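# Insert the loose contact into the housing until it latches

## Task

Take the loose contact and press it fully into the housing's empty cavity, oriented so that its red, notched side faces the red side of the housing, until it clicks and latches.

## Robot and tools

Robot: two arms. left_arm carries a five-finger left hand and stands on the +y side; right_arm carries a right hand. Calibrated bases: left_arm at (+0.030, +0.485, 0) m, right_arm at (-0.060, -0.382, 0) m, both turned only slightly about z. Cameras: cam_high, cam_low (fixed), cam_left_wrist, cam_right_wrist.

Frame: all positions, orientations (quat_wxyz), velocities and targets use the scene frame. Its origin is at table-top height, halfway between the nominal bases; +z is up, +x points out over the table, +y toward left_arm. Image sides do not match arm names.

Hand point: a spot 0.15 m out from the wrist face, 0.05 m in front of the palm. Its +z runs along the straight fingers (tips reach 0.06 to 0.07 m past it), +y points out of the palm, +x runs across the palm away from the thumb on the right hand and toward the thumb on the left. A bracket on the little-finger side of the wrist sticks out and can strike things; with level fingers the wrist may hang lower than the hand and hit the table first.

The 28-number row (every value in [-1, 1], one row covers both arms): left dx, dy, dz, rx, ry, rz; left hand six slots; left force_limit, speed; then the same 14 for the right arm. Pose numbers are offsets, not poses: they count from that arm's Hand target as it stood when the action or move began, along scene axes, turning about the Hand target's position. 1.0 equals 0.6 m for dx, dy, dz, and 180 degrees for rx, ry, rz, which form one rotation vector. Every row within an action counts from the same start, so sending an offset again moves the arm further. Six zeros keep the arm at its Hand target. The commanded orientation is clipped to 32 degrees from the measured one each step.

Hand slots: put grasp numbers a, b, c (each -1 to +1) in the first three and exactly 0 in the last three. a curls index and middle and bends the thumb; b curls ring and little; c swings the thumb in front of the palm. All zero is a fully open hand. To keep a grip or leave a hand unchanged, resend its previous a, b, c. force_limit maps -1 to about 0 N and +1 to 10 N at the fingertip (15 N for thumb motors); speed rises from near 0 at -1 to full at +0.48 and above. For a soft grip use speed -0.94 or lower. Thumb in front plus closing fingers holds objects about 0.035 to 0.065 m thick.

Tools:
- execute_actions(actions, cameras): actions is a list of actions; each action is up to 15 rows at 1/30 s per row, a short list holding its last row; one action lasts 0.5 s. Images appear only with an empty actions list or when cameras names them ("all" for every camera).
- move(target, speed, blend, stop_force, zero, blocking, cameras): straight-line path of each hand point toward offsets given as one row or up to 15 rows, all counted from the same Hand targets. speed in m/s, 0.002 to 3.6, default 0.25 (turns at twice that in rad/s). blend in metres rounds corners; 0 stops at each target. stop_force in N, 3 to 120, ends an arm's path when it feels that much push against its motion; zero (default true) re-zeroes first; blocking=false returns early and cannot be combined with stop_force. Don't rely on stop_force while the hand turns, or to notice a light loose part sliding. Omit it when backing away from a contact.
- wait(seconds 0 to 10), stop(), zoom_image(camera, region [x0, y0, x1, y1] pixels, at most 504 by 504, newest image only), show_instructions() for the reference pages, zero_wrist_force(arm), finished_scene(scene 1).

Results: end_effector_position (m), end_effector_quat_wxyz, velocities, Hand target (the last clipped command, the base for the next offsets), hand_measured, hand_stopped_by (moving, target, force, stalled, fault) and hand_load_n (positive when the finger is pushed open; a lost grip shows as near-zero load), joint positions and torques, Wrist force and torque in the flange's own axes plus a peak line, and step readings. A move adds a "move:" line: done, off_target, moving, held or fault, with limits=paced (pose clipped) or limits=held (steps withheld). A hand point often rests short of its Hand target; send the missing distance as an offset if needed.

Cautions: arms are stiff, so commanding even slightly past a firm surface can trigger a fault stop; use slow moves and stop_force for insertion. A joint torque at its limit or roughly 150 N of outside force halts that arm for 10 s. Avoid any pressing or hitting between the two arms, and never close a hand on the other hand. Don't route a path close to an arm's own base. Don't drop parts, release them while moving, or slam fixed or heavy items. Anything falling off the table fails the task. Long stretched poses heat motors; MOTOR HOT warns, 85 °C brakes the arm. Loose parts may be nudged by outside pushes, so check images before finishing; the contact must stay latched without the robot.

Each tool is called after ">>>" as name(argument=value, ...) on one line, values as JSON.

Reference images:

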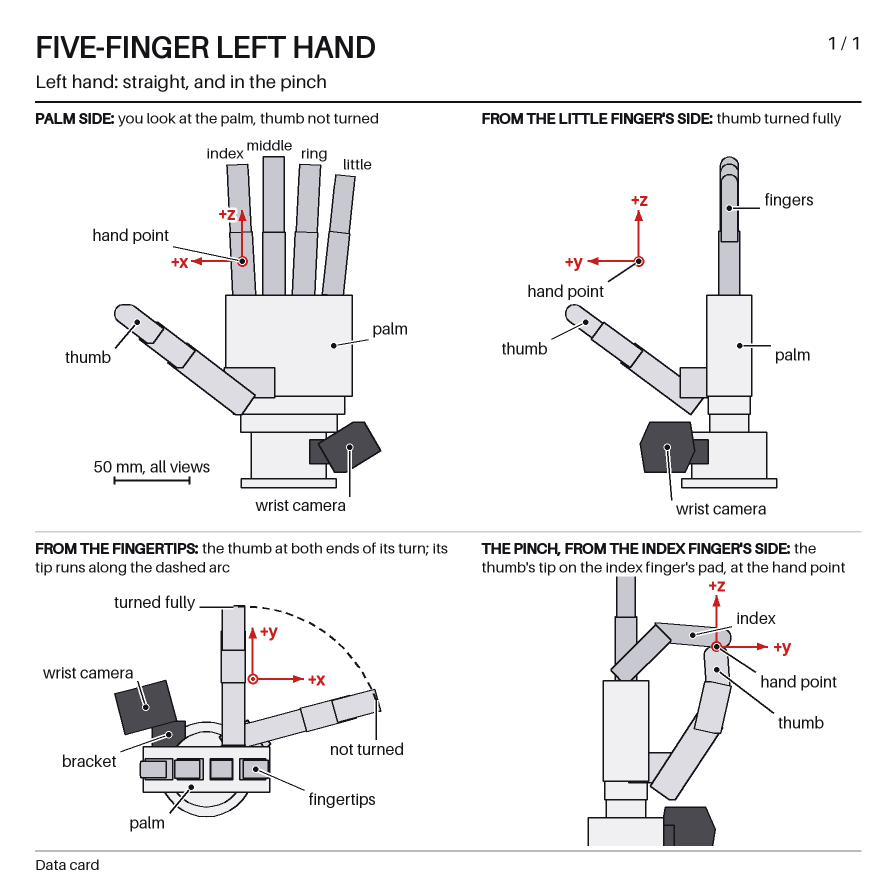

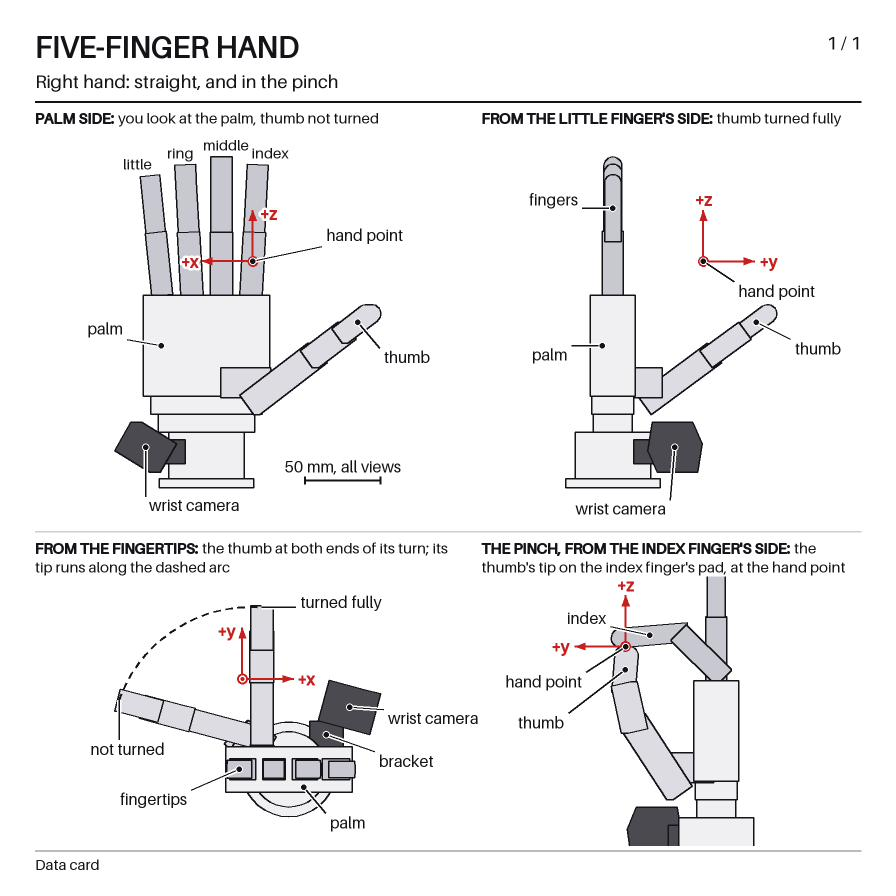

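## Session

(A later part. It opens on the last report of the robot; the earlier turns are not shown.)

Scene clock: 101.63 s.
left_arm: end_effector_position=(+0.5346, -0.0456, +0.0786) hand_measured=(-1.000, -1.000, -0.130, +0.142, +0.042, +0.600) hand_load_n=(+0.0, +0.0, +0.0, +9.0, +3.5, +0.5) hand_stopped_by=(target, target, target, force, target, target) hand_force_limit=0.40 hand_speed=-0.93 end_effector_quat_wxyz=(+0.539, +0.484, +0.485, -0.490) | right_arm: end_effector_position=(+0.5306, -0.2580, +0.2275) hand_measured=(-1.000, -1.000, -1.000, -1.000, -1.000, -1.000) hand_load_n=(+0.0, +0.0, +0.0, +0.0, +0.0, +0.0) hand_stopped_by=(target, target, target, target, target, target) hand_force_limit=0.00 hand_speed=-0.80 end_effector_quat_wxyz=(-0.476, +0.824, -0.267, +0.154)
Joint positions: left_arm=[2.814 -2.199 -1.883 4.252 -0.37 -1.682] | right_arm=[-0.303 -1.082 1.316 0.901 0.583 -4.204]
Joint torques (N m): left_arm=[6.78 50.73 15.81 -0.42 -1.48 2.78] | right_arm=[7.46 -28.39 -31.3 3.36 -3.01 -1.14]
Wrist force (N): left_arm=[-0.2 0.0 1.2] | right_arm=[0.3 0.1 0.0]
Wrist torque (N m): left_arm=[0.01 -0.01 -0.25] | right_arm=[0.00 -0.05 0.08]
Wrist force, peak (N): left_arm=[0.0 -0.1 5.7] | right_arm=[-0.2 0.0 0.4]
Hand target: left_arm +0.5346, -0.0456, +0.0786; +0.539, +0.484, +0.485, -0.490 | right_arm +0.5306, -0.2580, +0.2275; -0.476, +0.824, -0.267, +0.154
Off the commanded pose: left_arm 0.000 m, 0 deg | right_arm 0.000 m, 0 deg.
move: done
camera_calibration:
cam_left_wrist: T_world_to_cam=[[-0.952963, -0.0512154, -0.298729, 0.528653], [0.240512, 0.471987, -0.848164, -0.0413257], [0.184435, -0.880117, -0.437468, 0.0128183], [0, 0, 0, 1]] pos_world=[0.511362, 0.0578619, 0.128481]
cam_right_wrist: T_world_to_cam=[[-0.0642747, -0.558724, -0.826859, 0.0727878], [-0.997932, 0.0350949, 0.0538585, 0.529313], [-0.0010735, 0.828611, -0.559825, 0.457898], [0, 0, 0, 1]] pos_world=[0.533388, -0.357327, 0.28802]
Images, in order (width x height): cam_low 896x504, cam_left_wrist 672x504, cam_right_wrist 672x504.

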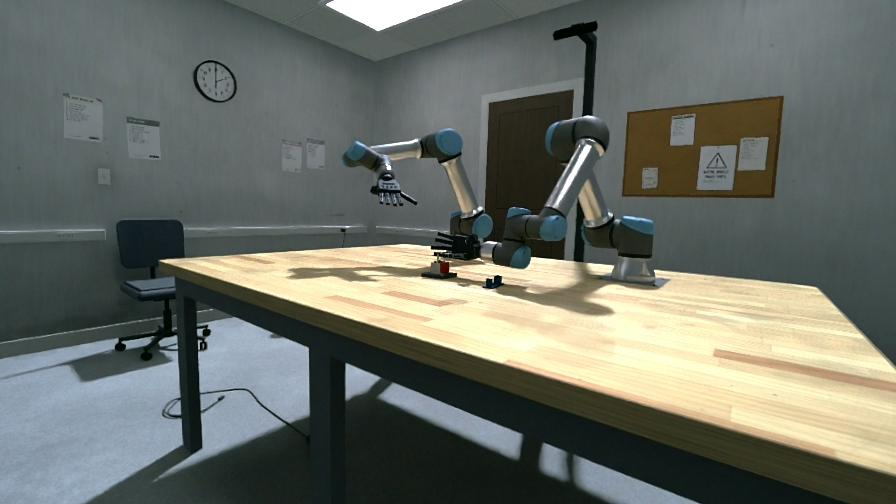

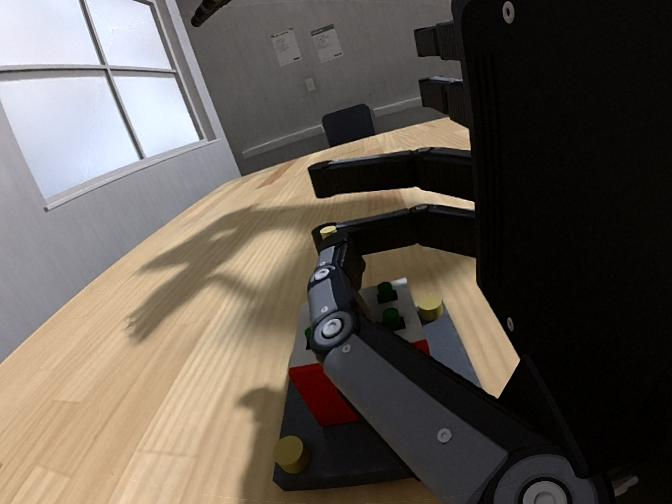

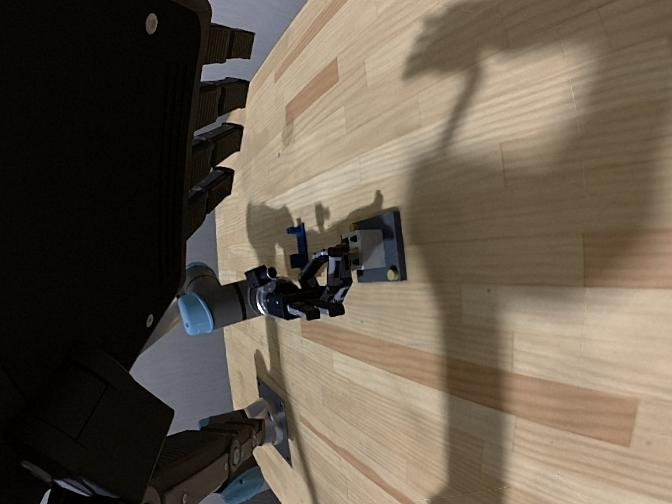

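>>> move(target=[0,0,-0.0183,0,0,0,0.62,-1,0.8,0,0,0,0.4,-0.93,0,0,0,0,0,0,0,0,0,0,0,0,0,-0.8], speed=0.012, stop_force=15, cameras=["cam_low","cam_left_wrist","cam_right_wrist"])

>>> zoom_image(camera="cam_low", region=[425, 232, 455, 277])

>>> zoom_image(camera="cam_left_wrist", region=[280, 180, 420, 320])

Scene clock: 103.77 s.
left_arm: end_effector_position=(+0.5346, -0.0456, +0.0676) hand_measured=(-1.000, -1.000, -0.130, +0.142, +0.042, +0.600) hand_load_n=(+0.5, +0.0, +0.5, +10.0, -0.5, -1.0) hand_stopped_by=(target, target, target, force, target, target) hand_force_limit=0.40 hand_speed=-0.93 end_effector_quat_wxyz=(+0.539, +0.484, +0.485, -0.490) | right_arm: end_effector_position=(+0.5306, -0.2580, +0.2275) hand_measured=(-1.000, -1.000, -1.000, -1.000, -1.000, -1.000) hand_load_n=(+0.0, +0.0, +0.0, +0.0, +0.0, +0.0) hand_stopped_by=(target, target, target, target, target, target) hand_force_limit=0.00 hand_speed=-0.80 end_effector_quat_wxyz=(-0.476, +0.824, -0.267, +0.154)
Joint positions: left_arm=[2.814 -2.222 -1.884 4.276 -0.37 -1.682] | right_arm=[-0.303 -1.082 1.316 0.901 0.583 -4.204]
Joint torques (N m): left_arm=[6.07 23.59 -2.76 1.16 -1.43 -3.24] | right_arm=[7.34 -29.08 -31.35 3.54 -3.08 -1.12]
Wrist force (N): left_arm=[-5.8 -0.3 7.0] | right_arm=[-0.1 0.0 0.4]
Wrist torque (N m): left_arm=[-0.01 -0.04 -0.24] | right_arm=[-0.02 0.01 0.05]
Wrist force, peak (N): left_arm=[-5.9 -0.5 7.1] | right_arm=[0.1 0.2 0.5]
Hand target: left_arm +0.5346, -0.0456, +0.0676; +0.539, +0.484, +0.485, -0.490 | right_arm +0.5306, -0.2580, +0.2275; -0.476, +0.824, -0.267, +0.154
Off the commanded pose: left_arm 0.000 m, 0 deg | right_arm 0.000 m, 0 deg.
move: done
camera_calibration:
cam_left_wrist: T_world_to_cam=[[-0.952963, -0.0512154, -0.298729, 0.525397], [0.240512, 0.471987, -0.848164, -0.0505707], [0.184435, -0.880117, -0.437468, 0.00804988], [0, 0, 0, 1]] pos_world=[0.511362, 0.0578619, 0.117581]
cam_right_wrist: T_world_to_cam=[[-0.0642747, -0.558724, -0.826859, 0.0727878], [-0.997932, 0.0350949, 0.0538585, 0.529313], [-0.0010735, 0.828611, -0.559825, 0.457898], [0, 0, 0, 1]] pos_world=[0.533388, -0.357327, 0.28802]
Images, in order (width x height): cam_low 896x504, cam_left_wrist 672x504, cam_right_wrist 672x504.

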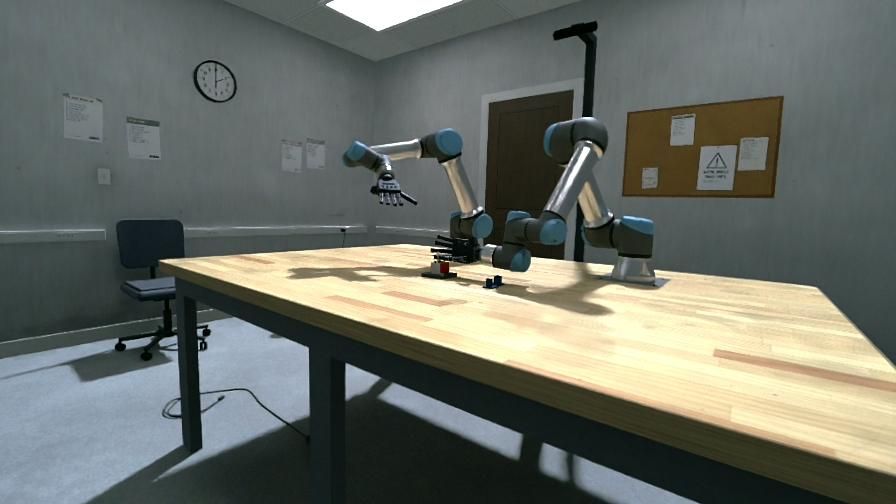

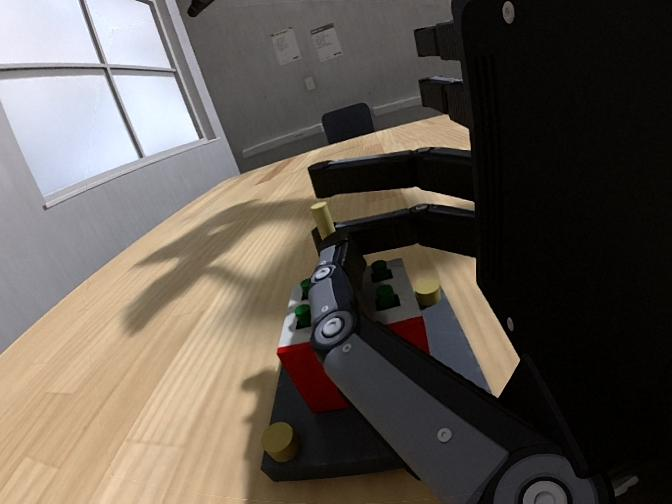

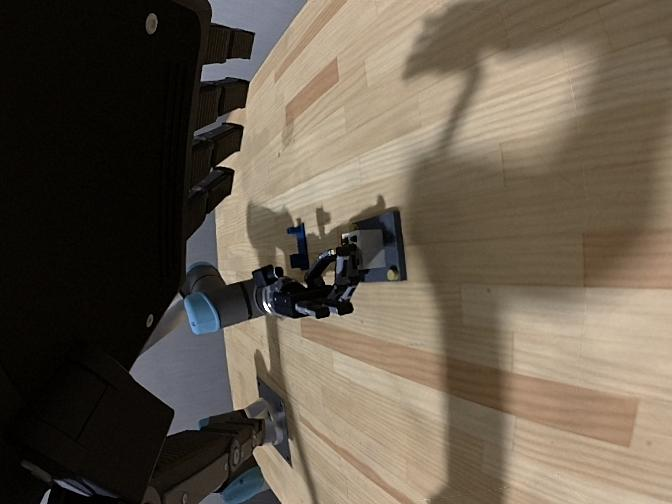

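Scaled by 11.200 from the camera's 896x504 image, which has a finer 1280x720 frame.

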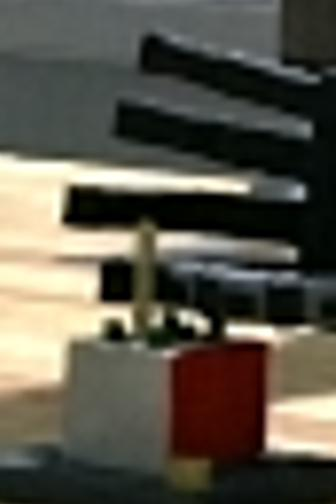

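Scaled by 3.600 from the camera's 672x504 image, which has a finer 960x720 frame.

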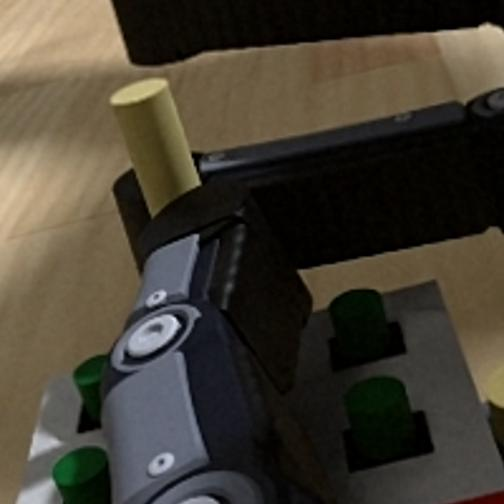

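>>> move(target=[[0,0,0,0,0,0,0.42,-1,0.8,0,0,0,0.0,-0.6,0,0,0,0,0,0,0,0,0,0,0,0,0,-0.8],[0,0,0.1123,0,0,0,0.42,-1,0.8,0,0,0,0.0,-0.6,0,0,0,0,0,0,0,0,0,0,0,0,0,-0.8],[0.1007,-0.066,0.1123,0,0,0,0.42,-1,0.8,0,0,0,0.0,-0.6,0,0,0,0,0,0,0,0,0,0,0,0,0,-0.8]], speed=[0.1,0.1,0.15], cameras=["all"])

>>> zoom_image(camera="cam_low", region=[425, 222, 470, 280])

>>> zoom_image(camera="cam_right_wrist", region=[260, 215, 380, 285])

>>> zoom_image(camera="cam_high", region=[405, 175, 475, 245])

Scene clock: 110.70 s.
left_arm: end_effector_position=(+0.5950, -0.0852, +0.1350) hand_measured=(-1.000, -1.000, -0.530, +0.040, -0.106, +0.600) hand_load_n=(+0.0, +0.0, +0.0, +0.0, +0.0, +0.0) hand_stopped_by=(target, target, target, target, target, target) hand_force_limit=0.00 hand_speed=-0.60 end_effector_quat_wxyz=(+0.539, +0.484, +0.485, -0.490) | right_arm: end_effector_position=(+0.5306, -0.2580, +0.2275) hand_measured=(-1.000, -1.000, -1.000, -1.000, -1.000, -1.000) hand_load_n=(+0.0, +0.0, +0.0, -0.5, +0.0, +0.0) hand_stopped_by=(target, target, target, target, target, target) hand_force_limit=0.00 hand_speed=-0.80 end_effector_quat_wxyz=(-0.476, +0.824, -0.267, +0.154)
Joint positions: left_arm=[2.781 -2.223 -1.623 4.004 -0.403 -1.668] | right_arm=[-0.303 -1.082 1.316 0.901 0.583 -4.204]
Joint torques (N m): left_arm=[-9.33 30.95 29.2 -0.73 -1.88 2.7] | right_arm=[7.15 -28.75 -31.5 3.36 -2.94 -1.09]
Wrist force (N): left_arm=[-0.3 0.0 -0.8] | right_arm=[-0.1 -0.1 0.3]
Wrist torque (N m): left_arm=[-0.03 0.04 -0.29] | right_arm=[-0.03 0.01 0.06]
Wrist force, peak (N): left_arm=[-6.0 -0.6 7.3] | right_arm=[0.4 0.0 0.5]
Hand target: left_arm +0.5950, -0.0852, +0.1350; +0.539, +0.484, +0.485, -0.490 | right_arm +0.5306, -0.2580, +0.2275; -0.476, +0.824, -0.267, +0.154
Off the commanded pose: left_arm 0.000 m, 0 deg | right_arm 0.000 m, 0 deg.
move: done
camera_calibration:
cam_left_wrist: T_world_to_cam=[[-0.95297, -0.0512292, -0.298704, 0.601037], [0.240484, 0.471985, -0.848173, 0.0106451], [0.184435, -0.880117, -0.437468, -0.00841294], [0, 0, 0, 1]] pos_world=[0.571761, 0.0183619, 0.184881]
cam_right_wrist: T_world_to_cam=[[-0.0642747, -0.558724, -0.826859, 0.0727878], [-0.997932, 0.0350949, 0.0538585, 0.529313], [-0.0010735, 0.828611, -0.559825, 0.457898], [0, 0, 0, 1]] pos_world=[0.533388, -0.357327, 0.28802]

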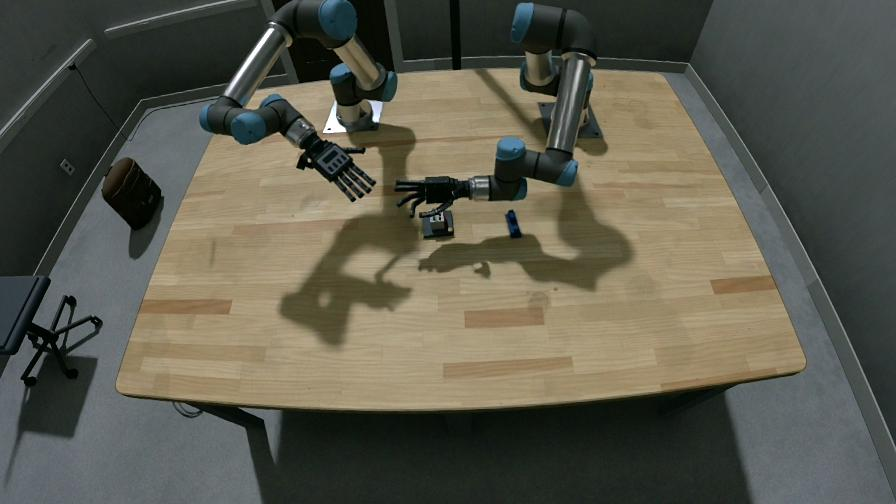

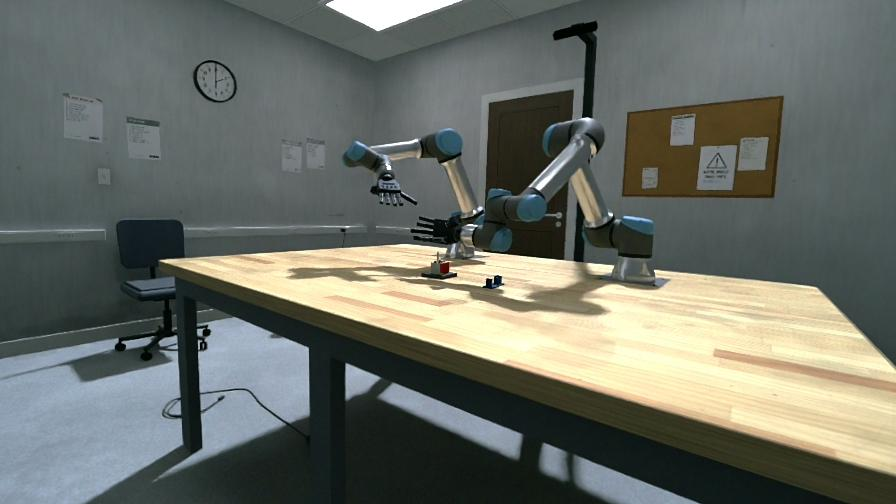

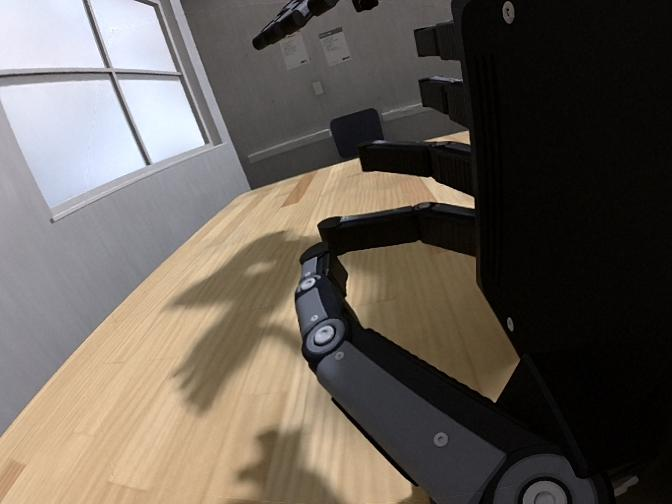

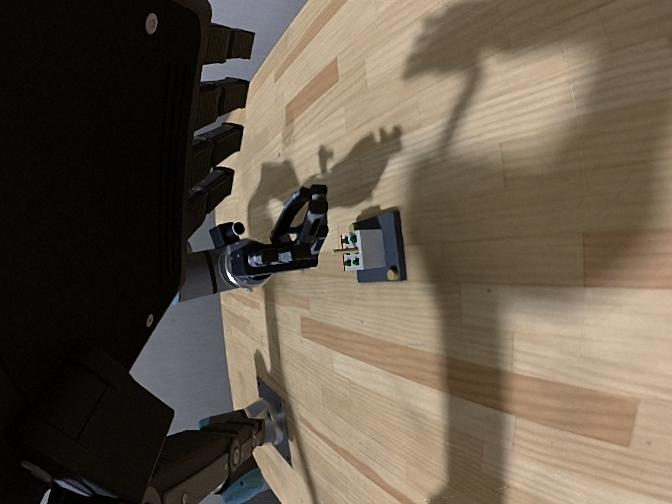

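Scaled by 8.690 from the camera's 896x504 image, which has a finer 1280x720 frame.

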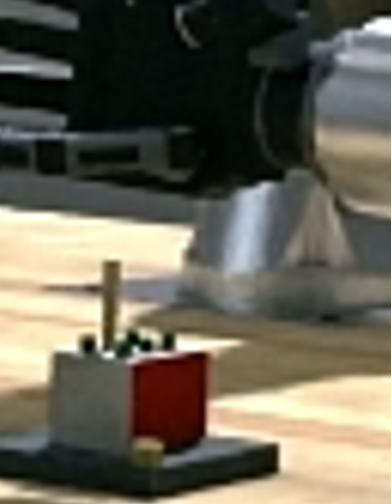

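Scaled by 4.200 from the camera's 672x504 image, which has a finer 960x720 frame.

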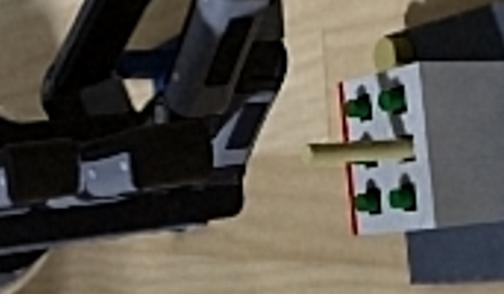

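Scaled by 7.200 from the camera's 896x504 image, which has a finer 1280x720 frame.

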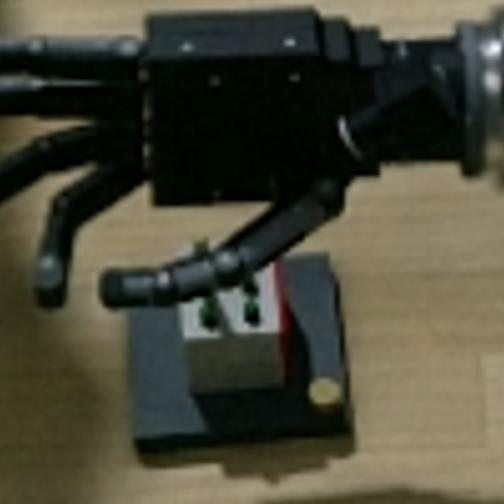

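>>> zoom_image(camera="cam_right_wrist", region=[255, 175, 375, 295])

>>> zoom_image(camera="cam_high", region=[410, 175, 450, 215])

Scaled by 4.200 from the camera's 672x504 image, which has a finer 960x720 frame.

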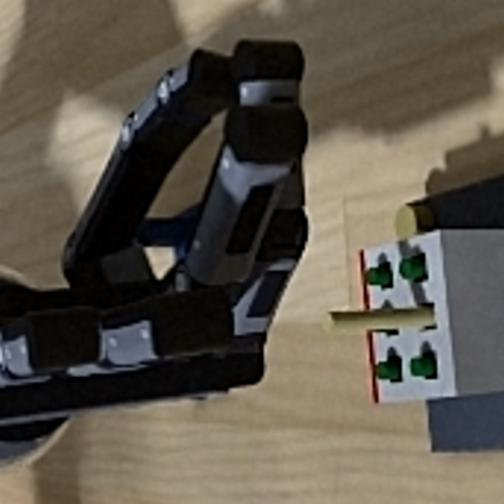

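Scaled by 12.600 from the camera's 896x504 image, which has a finer 1280x720 frame.

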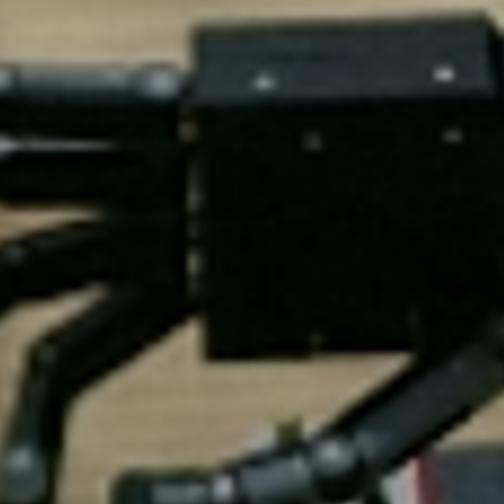

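>>> move(target=[[0,0,-0.0417,0,0,0,0.42,-1,0.8,0,0,0,0.0,-0.6,0,0,0,0,0,0,0,0,0,0,0,0,0,-0.8],[0,0,-0.075,0,0,0,0.42,-1,0.8,0,0,0,0.0,-0.6,0,0,0,0,0,0,0,0,0,0,0,0,0,-0.8]], speed=[0.06,0.01], stop_force=12, cameras=["all"])

>>> zoom_image(camera="cam_low", region=[425, 222, 470, 280])

>>> zoom_image(camera="cam_right_wrist", region=[275, 195, 375, 295])

Scene clock: 115.10 s.
left_arm: end_effector_position=(+0.5951, -0.0852, +0.1035) hand_measured=(-1.000, -1.000, -0.530, +0.040, -0.106, +0.600) hand_load_n=(+0.0, +0.0, +0.0, +0.0, +0.0, +0.0) hand_stopped_by=(target, target, target, target, target, target) hand_force_limit=0.00 hand_speed=-0.60 end_effector_quat_wxyz=(+0.539, +0.484, +0.485, -0.490) | right_arm: end_effector_position=(+0.5306, -0.2580, +0.2275) hand_measured=(-1.000, -1.000, -1.000, -1.000, -1.000, -1.000) hand_load_n=(+0.0, +0.0, -0.5, +0.0, +0.0, +0.0) hand_stopped_by=(target, target, target, target, target, target) hand_force_limit=0.00 hand_speed=-0.80 end_effector_quat_wxyz=(-0.476, +0.824, -0.267, +0.154)
Joint positions: left_arm=[2.781 -2.273 -1.636 4.066 -0.403 -1.668] | right_arm=[-0.303 -1.082 1.316 0.901 0.583 -4.204]
Joint torques (N m): left_arm=[-4.5 49.52 23.73 -1.85 0.41 -1.61] | right_arm=[6.84 -29.39 -31.18 3.43 -3.03 -0.99]
Wrist force (N): left_arm=[-12.8 0.1 -0.2] | right_arm=[0.1 0.1 0.2]
Wrist torque (N m): left_arm=[-0.09 0.50 -0.96] | right_arm=[0.00 -0.01 0.07]
Wrist force, peak (N): left_arm=[-22.2 0.6 0.4] | right_arm=[0.0 0.4 0.4]
Hand target: left_arm +0.5951, -0.0852, +0.1035; +0.539, +0.484, +0.485, -0.490 (not the last commanded pose) | right_arm +0.5306, -0.2580, +0.2275; -0.476, +0.824, -0.267, +0.154
Off the commanded pose: left_arm 0.014 m, 0 deg | right_arm 0.000 m, 0 deg.
move: contact (left_arm); path passed 1 of 2 targets
camera_calibration:
cam_left_wrist: T_world_to_cam=[[-0.952967, -0.0511854, -0.298721, 0.591653], [0.240502, 0.472062, -0.848125, -0.0159591], [0.184427, -0.880078, -0.437549, -0.0222206], [0, 0, 0, 1]] pos_world=[0.571762, 0.0182619, 0.153481]
cam_right_wrist: T_world_to_cam=[[-0.0642747, -0.558724, -0.826859, 0.0727878], [-0.997932, 0.0350949, 0.0538585, 0.529313], [-0.0010735, 0.828611, -0.559825, 0.457898], [0, 0, 0, 1]] pos_world=[0.533388, -0.357327, 0.28802]

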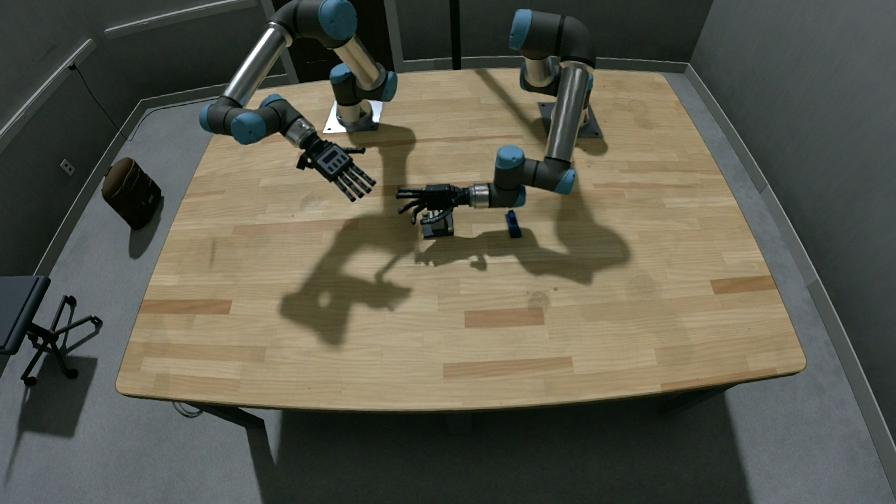

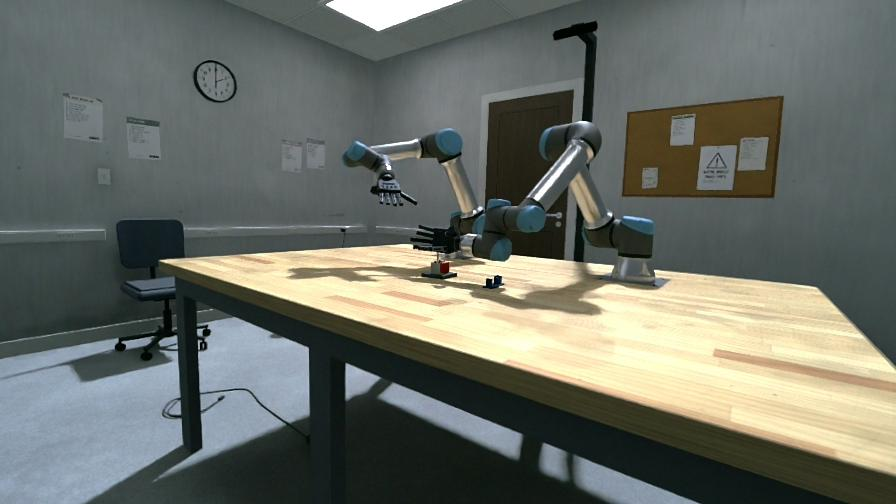

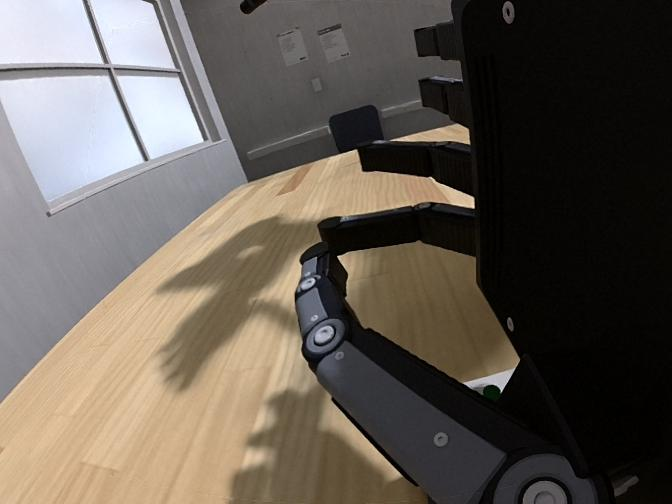

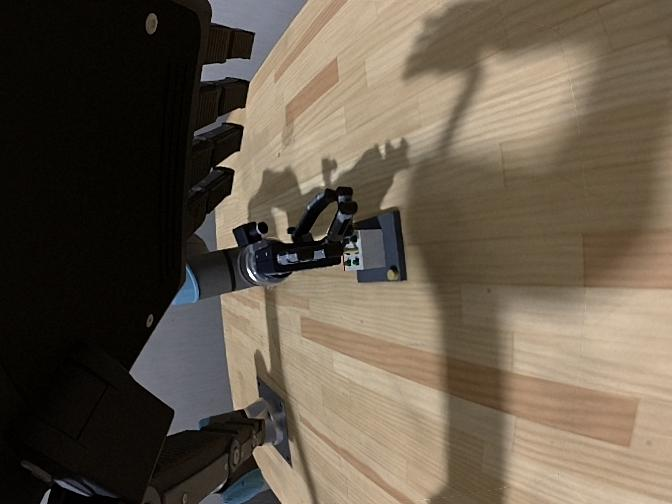

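Scaled by 8.690 from the camera's 896x504 image, which has a finer 1280x720 frame.

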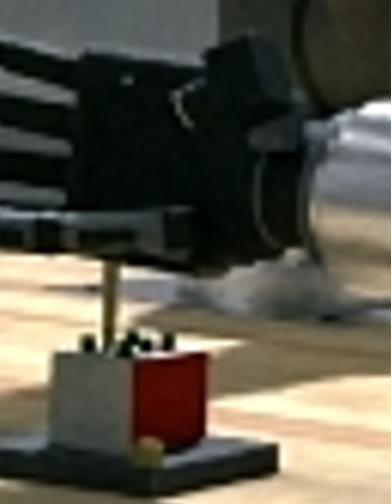

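Scaled by 5.040 from the camera's 672x504 image, which has a finer 960x720 frame.

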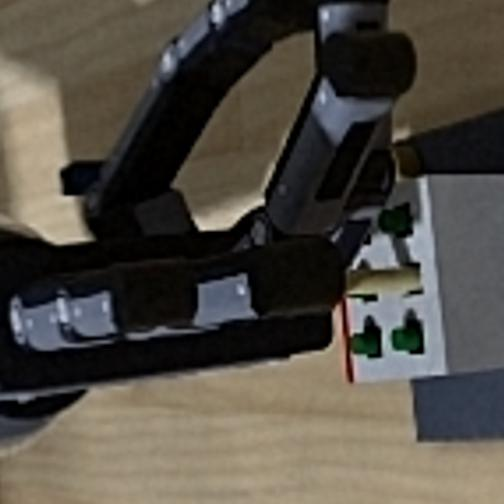

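>>> move(target=[0,0,-0.0333,0,0,0,0.42,-1,0.8,0,0,0,0.0,-0.6,0,0,0,0,0,0,0,0,0,0,0,0,0,-0.8], speed=0.006, stop_force=14, cameras=["cam_low","cam_right_wrist"])

>>> zoom_image(camera="cam_low", region=[425, 222, 470, 280])

>>> zoom_image(camera="cam_right_wrist", region=[275, 195, 375, 295])

Scene clock: 116.73 s.
left_arm: end_effector_position=(+0.5952, -0.0853, +0.1031) hand_measured=(-1.000, -1.000, -0.530, +0.040, -0.106, +0.600) hand_load_n=(+0.0, +0.0, +0.0, +0.0, +0.0, +0.0) hand_stopped_by=(target, target, target, target, target, target) hand_force_limit=0.00 hand_speed=-0.60 end_effector_quat_wxyz=(+0.539, +0.484, +0.484, -0.490) | right_arm: end_effector_position=(+0.5306, -0.2580, +0.2275) hand_measured=(-1.000, -1.000, -1.000, -1.000, -1.000, -1.000) hand_load_n=(+0.0, +0.0, +0.0, +0.0, +0.0, +0.0) hand_stopped_by=(target, target, target, target, target, target) hand_force_limit=0.00 hand_speed=-0.80 end_effector_quat_wxyz=(-0.476, +0.824, -0.267, +0.154)
Joint positions: left_arm=[2.781 -2.274 -1.636 4.068 -0.403 -1.668] | right_arm=[-0.303 -1.082 1.316 0.901 0.583 -4.204]
Joint torques (N m): left_arm=[-4.33 39.95 -1.04 -3.02 0.38 -0.04] | right_arm=[6.88 -28.46 -31.18 3.36 -2.99 -0.92]
Wrist force (N): left_arm=[-27.2 0.7 0.5] | right_arm=[0.1 0.0 0.0]
Wrist torque (N m): left_arm=[-0.08 0.97 -1.81] | right_arm=[0.00 -0.02 0.06]
Wrist force, peak (N): left_arm=[-34.2 1.1 0.8] | right_arm=[0.0 0.3 0.6]
Hand target: left_arm +0.5952, -0.0853, +0.1031; +0.539, +0.484, +0.484, -0.490 (not the last commanded pose) | right_arm +0.5306, -0.2580, +0.2275; -0.476, +0.824, -0.267, +0.154
Off the commanded pose: left_arm 0.020 m, 0 deg | right_arm 0.000 m, 0 deg.
move: contact (left_arm)
camera_calibration:
cam_right_wrist: T_world_to_cam=[[-0.0642747, -0.558724, -0.826859, 0.0727878], [-0.997932, 0.0350949, 0.0538585, 0.529313], [-0.0010735, 0.828611, -0.559825, 0.457898], [0, 0, 0, 1]] pos_world=[0.533388, -0.357327, 0.28802]
Images, in order (width x height): cam_low 896x504, cam_right_wrist 672x504.

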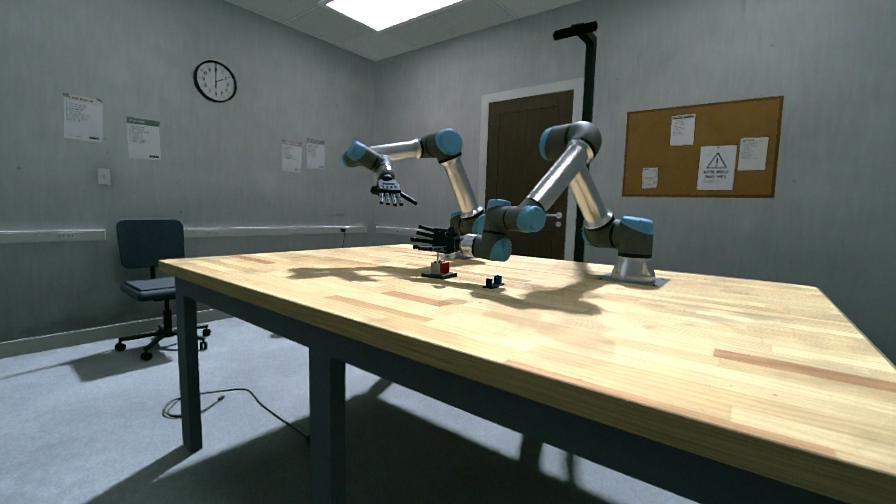

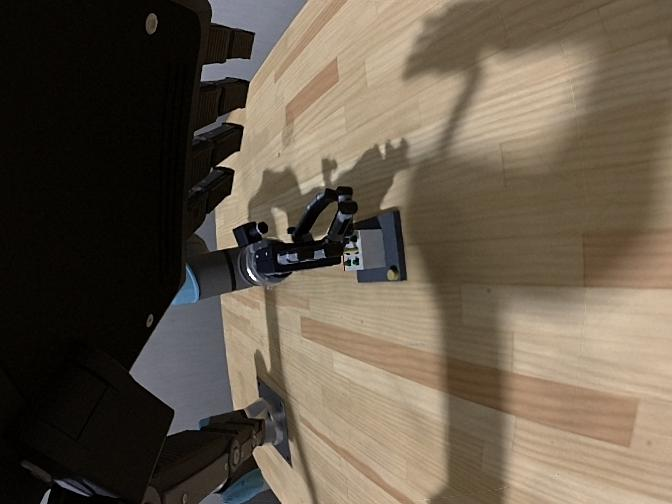

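Scaled by 8.690 from the camera's 896x504 image, which has a finer 1280x720 frame.

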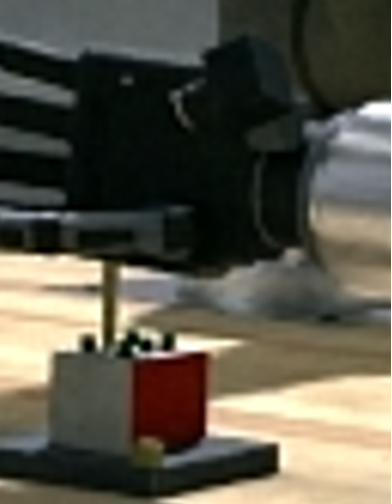

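Scaled by 5.040 from the camera's 672x504 image, which has a finer 960x720 frame.

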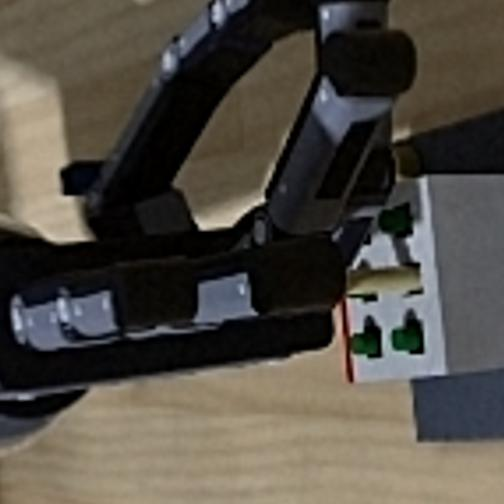

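>>> move(target=[[0,0,0.0532,0,0,0,0.42,-1,0.8,0,0,0,0.0,-0.6,0,0,0,0,0,0,0,0,0,0,0,0,0,-0.8],[-0.101,0.0662,0.0532,0,0,0,0.42,-1,0.8,0,0,0,0.0,-0.6,0,0,0,0,0,0,0,0,0,0,0,0,0,-0.8],[-0.101,0.0662,-0.0452,0,0,0,0.42,-1,0.8,0,0,0,0.0,-0.6,0,0,0,0,0,0,0,0,0,0,0,0,0,-0.8]], speed=[0.1,0.15,0.08], cameras=["all"])

>>> zoom_image(camera="cam_left_wrist", region=[280, 180, 420, 320])

>>> zoom_image(camera="cam_low", region=[425, 232, 455, 277])

Scene clock: 121.60 s.
left_arm: end_effector_position=(+0.5346, -0.0455, +0.0761) hand_measured=(-1.000, -1.000, -0.530, +0.040, -0.106, +0.600) hand_load_n=(+0.0, +0.0, +0.0, +0.0, +0.0, +0.0) hand_stopped_by=(target, target, target, target, target, target) hand_force_limit=0.00 hand_speed=-0.60 end_effector_quat_wxyz=(+0.539, +0.484, +0.484, -0.490) | right_arm: end_effector_position=(+0.5306, -0.2580, +0.2275) hand_measured=(-1.000, -1.000, -1.000, -1.000, -1.000, -1.000) hand_load_n=(+0.0, +0.0, +0.0, +0.0, +0.0, +0.0) hand_stopped_by=(target, target, target, target, target, target) hand_force_limit=0.00 hand_speed=-0.80 end_effector_quat_wxyz=(-0.476, +0.824, -0.267, +0.154)
Joint positions: left_arm=[2.814 -2.204 -1.884 4.259 -0.37 -1.682] | right_arm=[-0.303 -1.082 1.316 0.901 0.583 -4.204]
Joint torques (N m): left_arm=[-7.64 26.23 0.7 2.75 -1.16 -2.65] | right_arm=[6.62 -29.69 -30.73 3.36 -2.87 -0.88]
Wrist force (N): left_arm=[-0.5 0.4 -0.9] | right_arm=[0.2 0.3 0.6]
Wrist torque (N m): left_arm=[0.02 0.05 -0.23] | right_arm=[0.00 -0.05 0.08]
Wrist force, peak (N): left_arm=[-27.5 0.8 0.4] | right_arm=[0.2 0.3 0.6]
Hand target: left_arm +0.5346, -0.0456, +0.0760; +0.539, +0.484, +0.484, -0.490 | right_arm +0.5306, -0.2580, +0.2275; -0.476, +0.824, -0.267, +0.154
Off the commanded pose: left_arm 0.000 m, 0 deg | right_arm 0.000 m, 0 deg.
move: done
camera_calibration:
cam_left_wrist: T_world_to_cam=[[-0.952787, -0.0512945, -0.299277, 0.527804], [0.240984, 0.471893, -0.848082, -0.0437625], [0.184729, -0.880162, -0.437252, 0.0117448], [0, 0, 0, 1]] pos_world=[0.511261, 0.058062, 0.125981]
cam_right_wrist: T_world_to_cam=[[-0.0642747, -0.558724, -0.826859, 0.0727878], [-0.997932, 0.0350949, 0.0538585, 0.529313], [-0.0010735, 0.828611, -0.559825, 0.457898], [0, 0, 0, 1]] pos_world=[0.533388, -0.357327, 0.28802]

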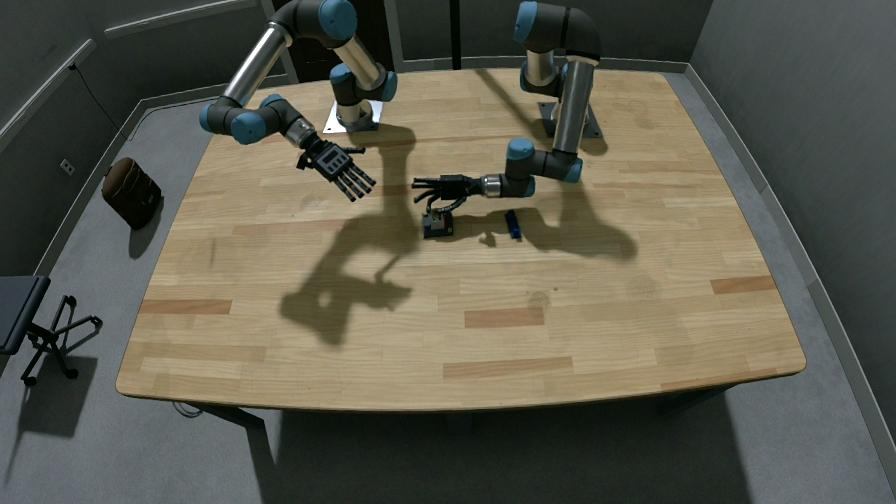

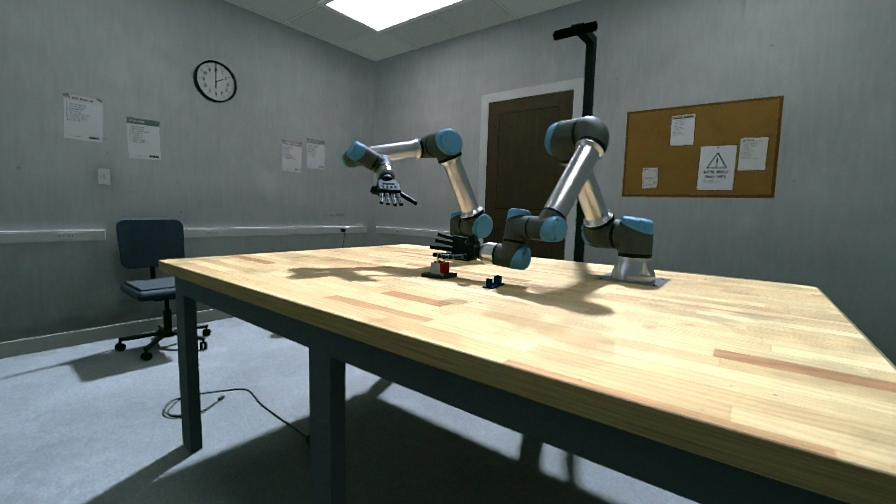

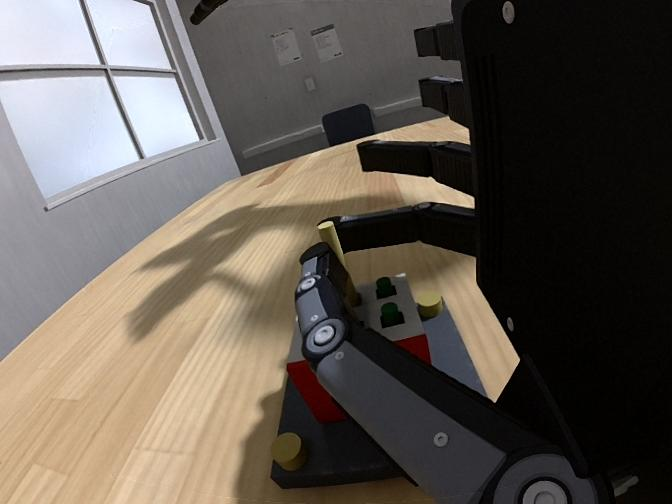

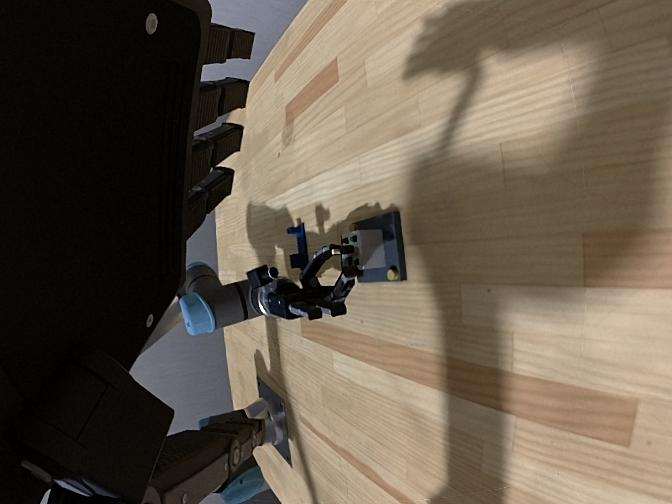

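Scaled by 3.600 from the camera's 672x504 image, which has a finer 960x720 frame.

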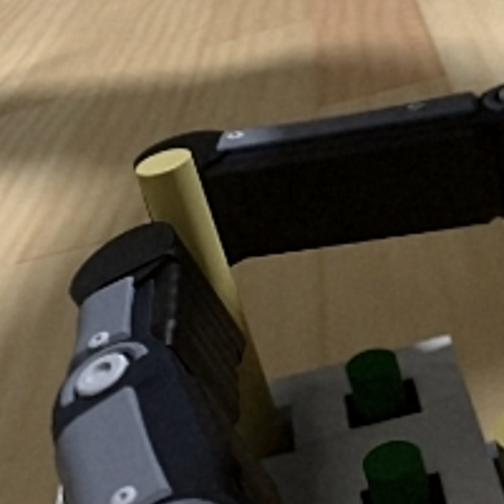

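Scaled by 11.200 from the camera's 896x504 image, which has a finer 1280x720 frame.

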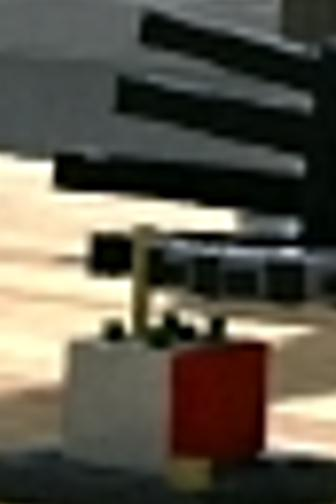

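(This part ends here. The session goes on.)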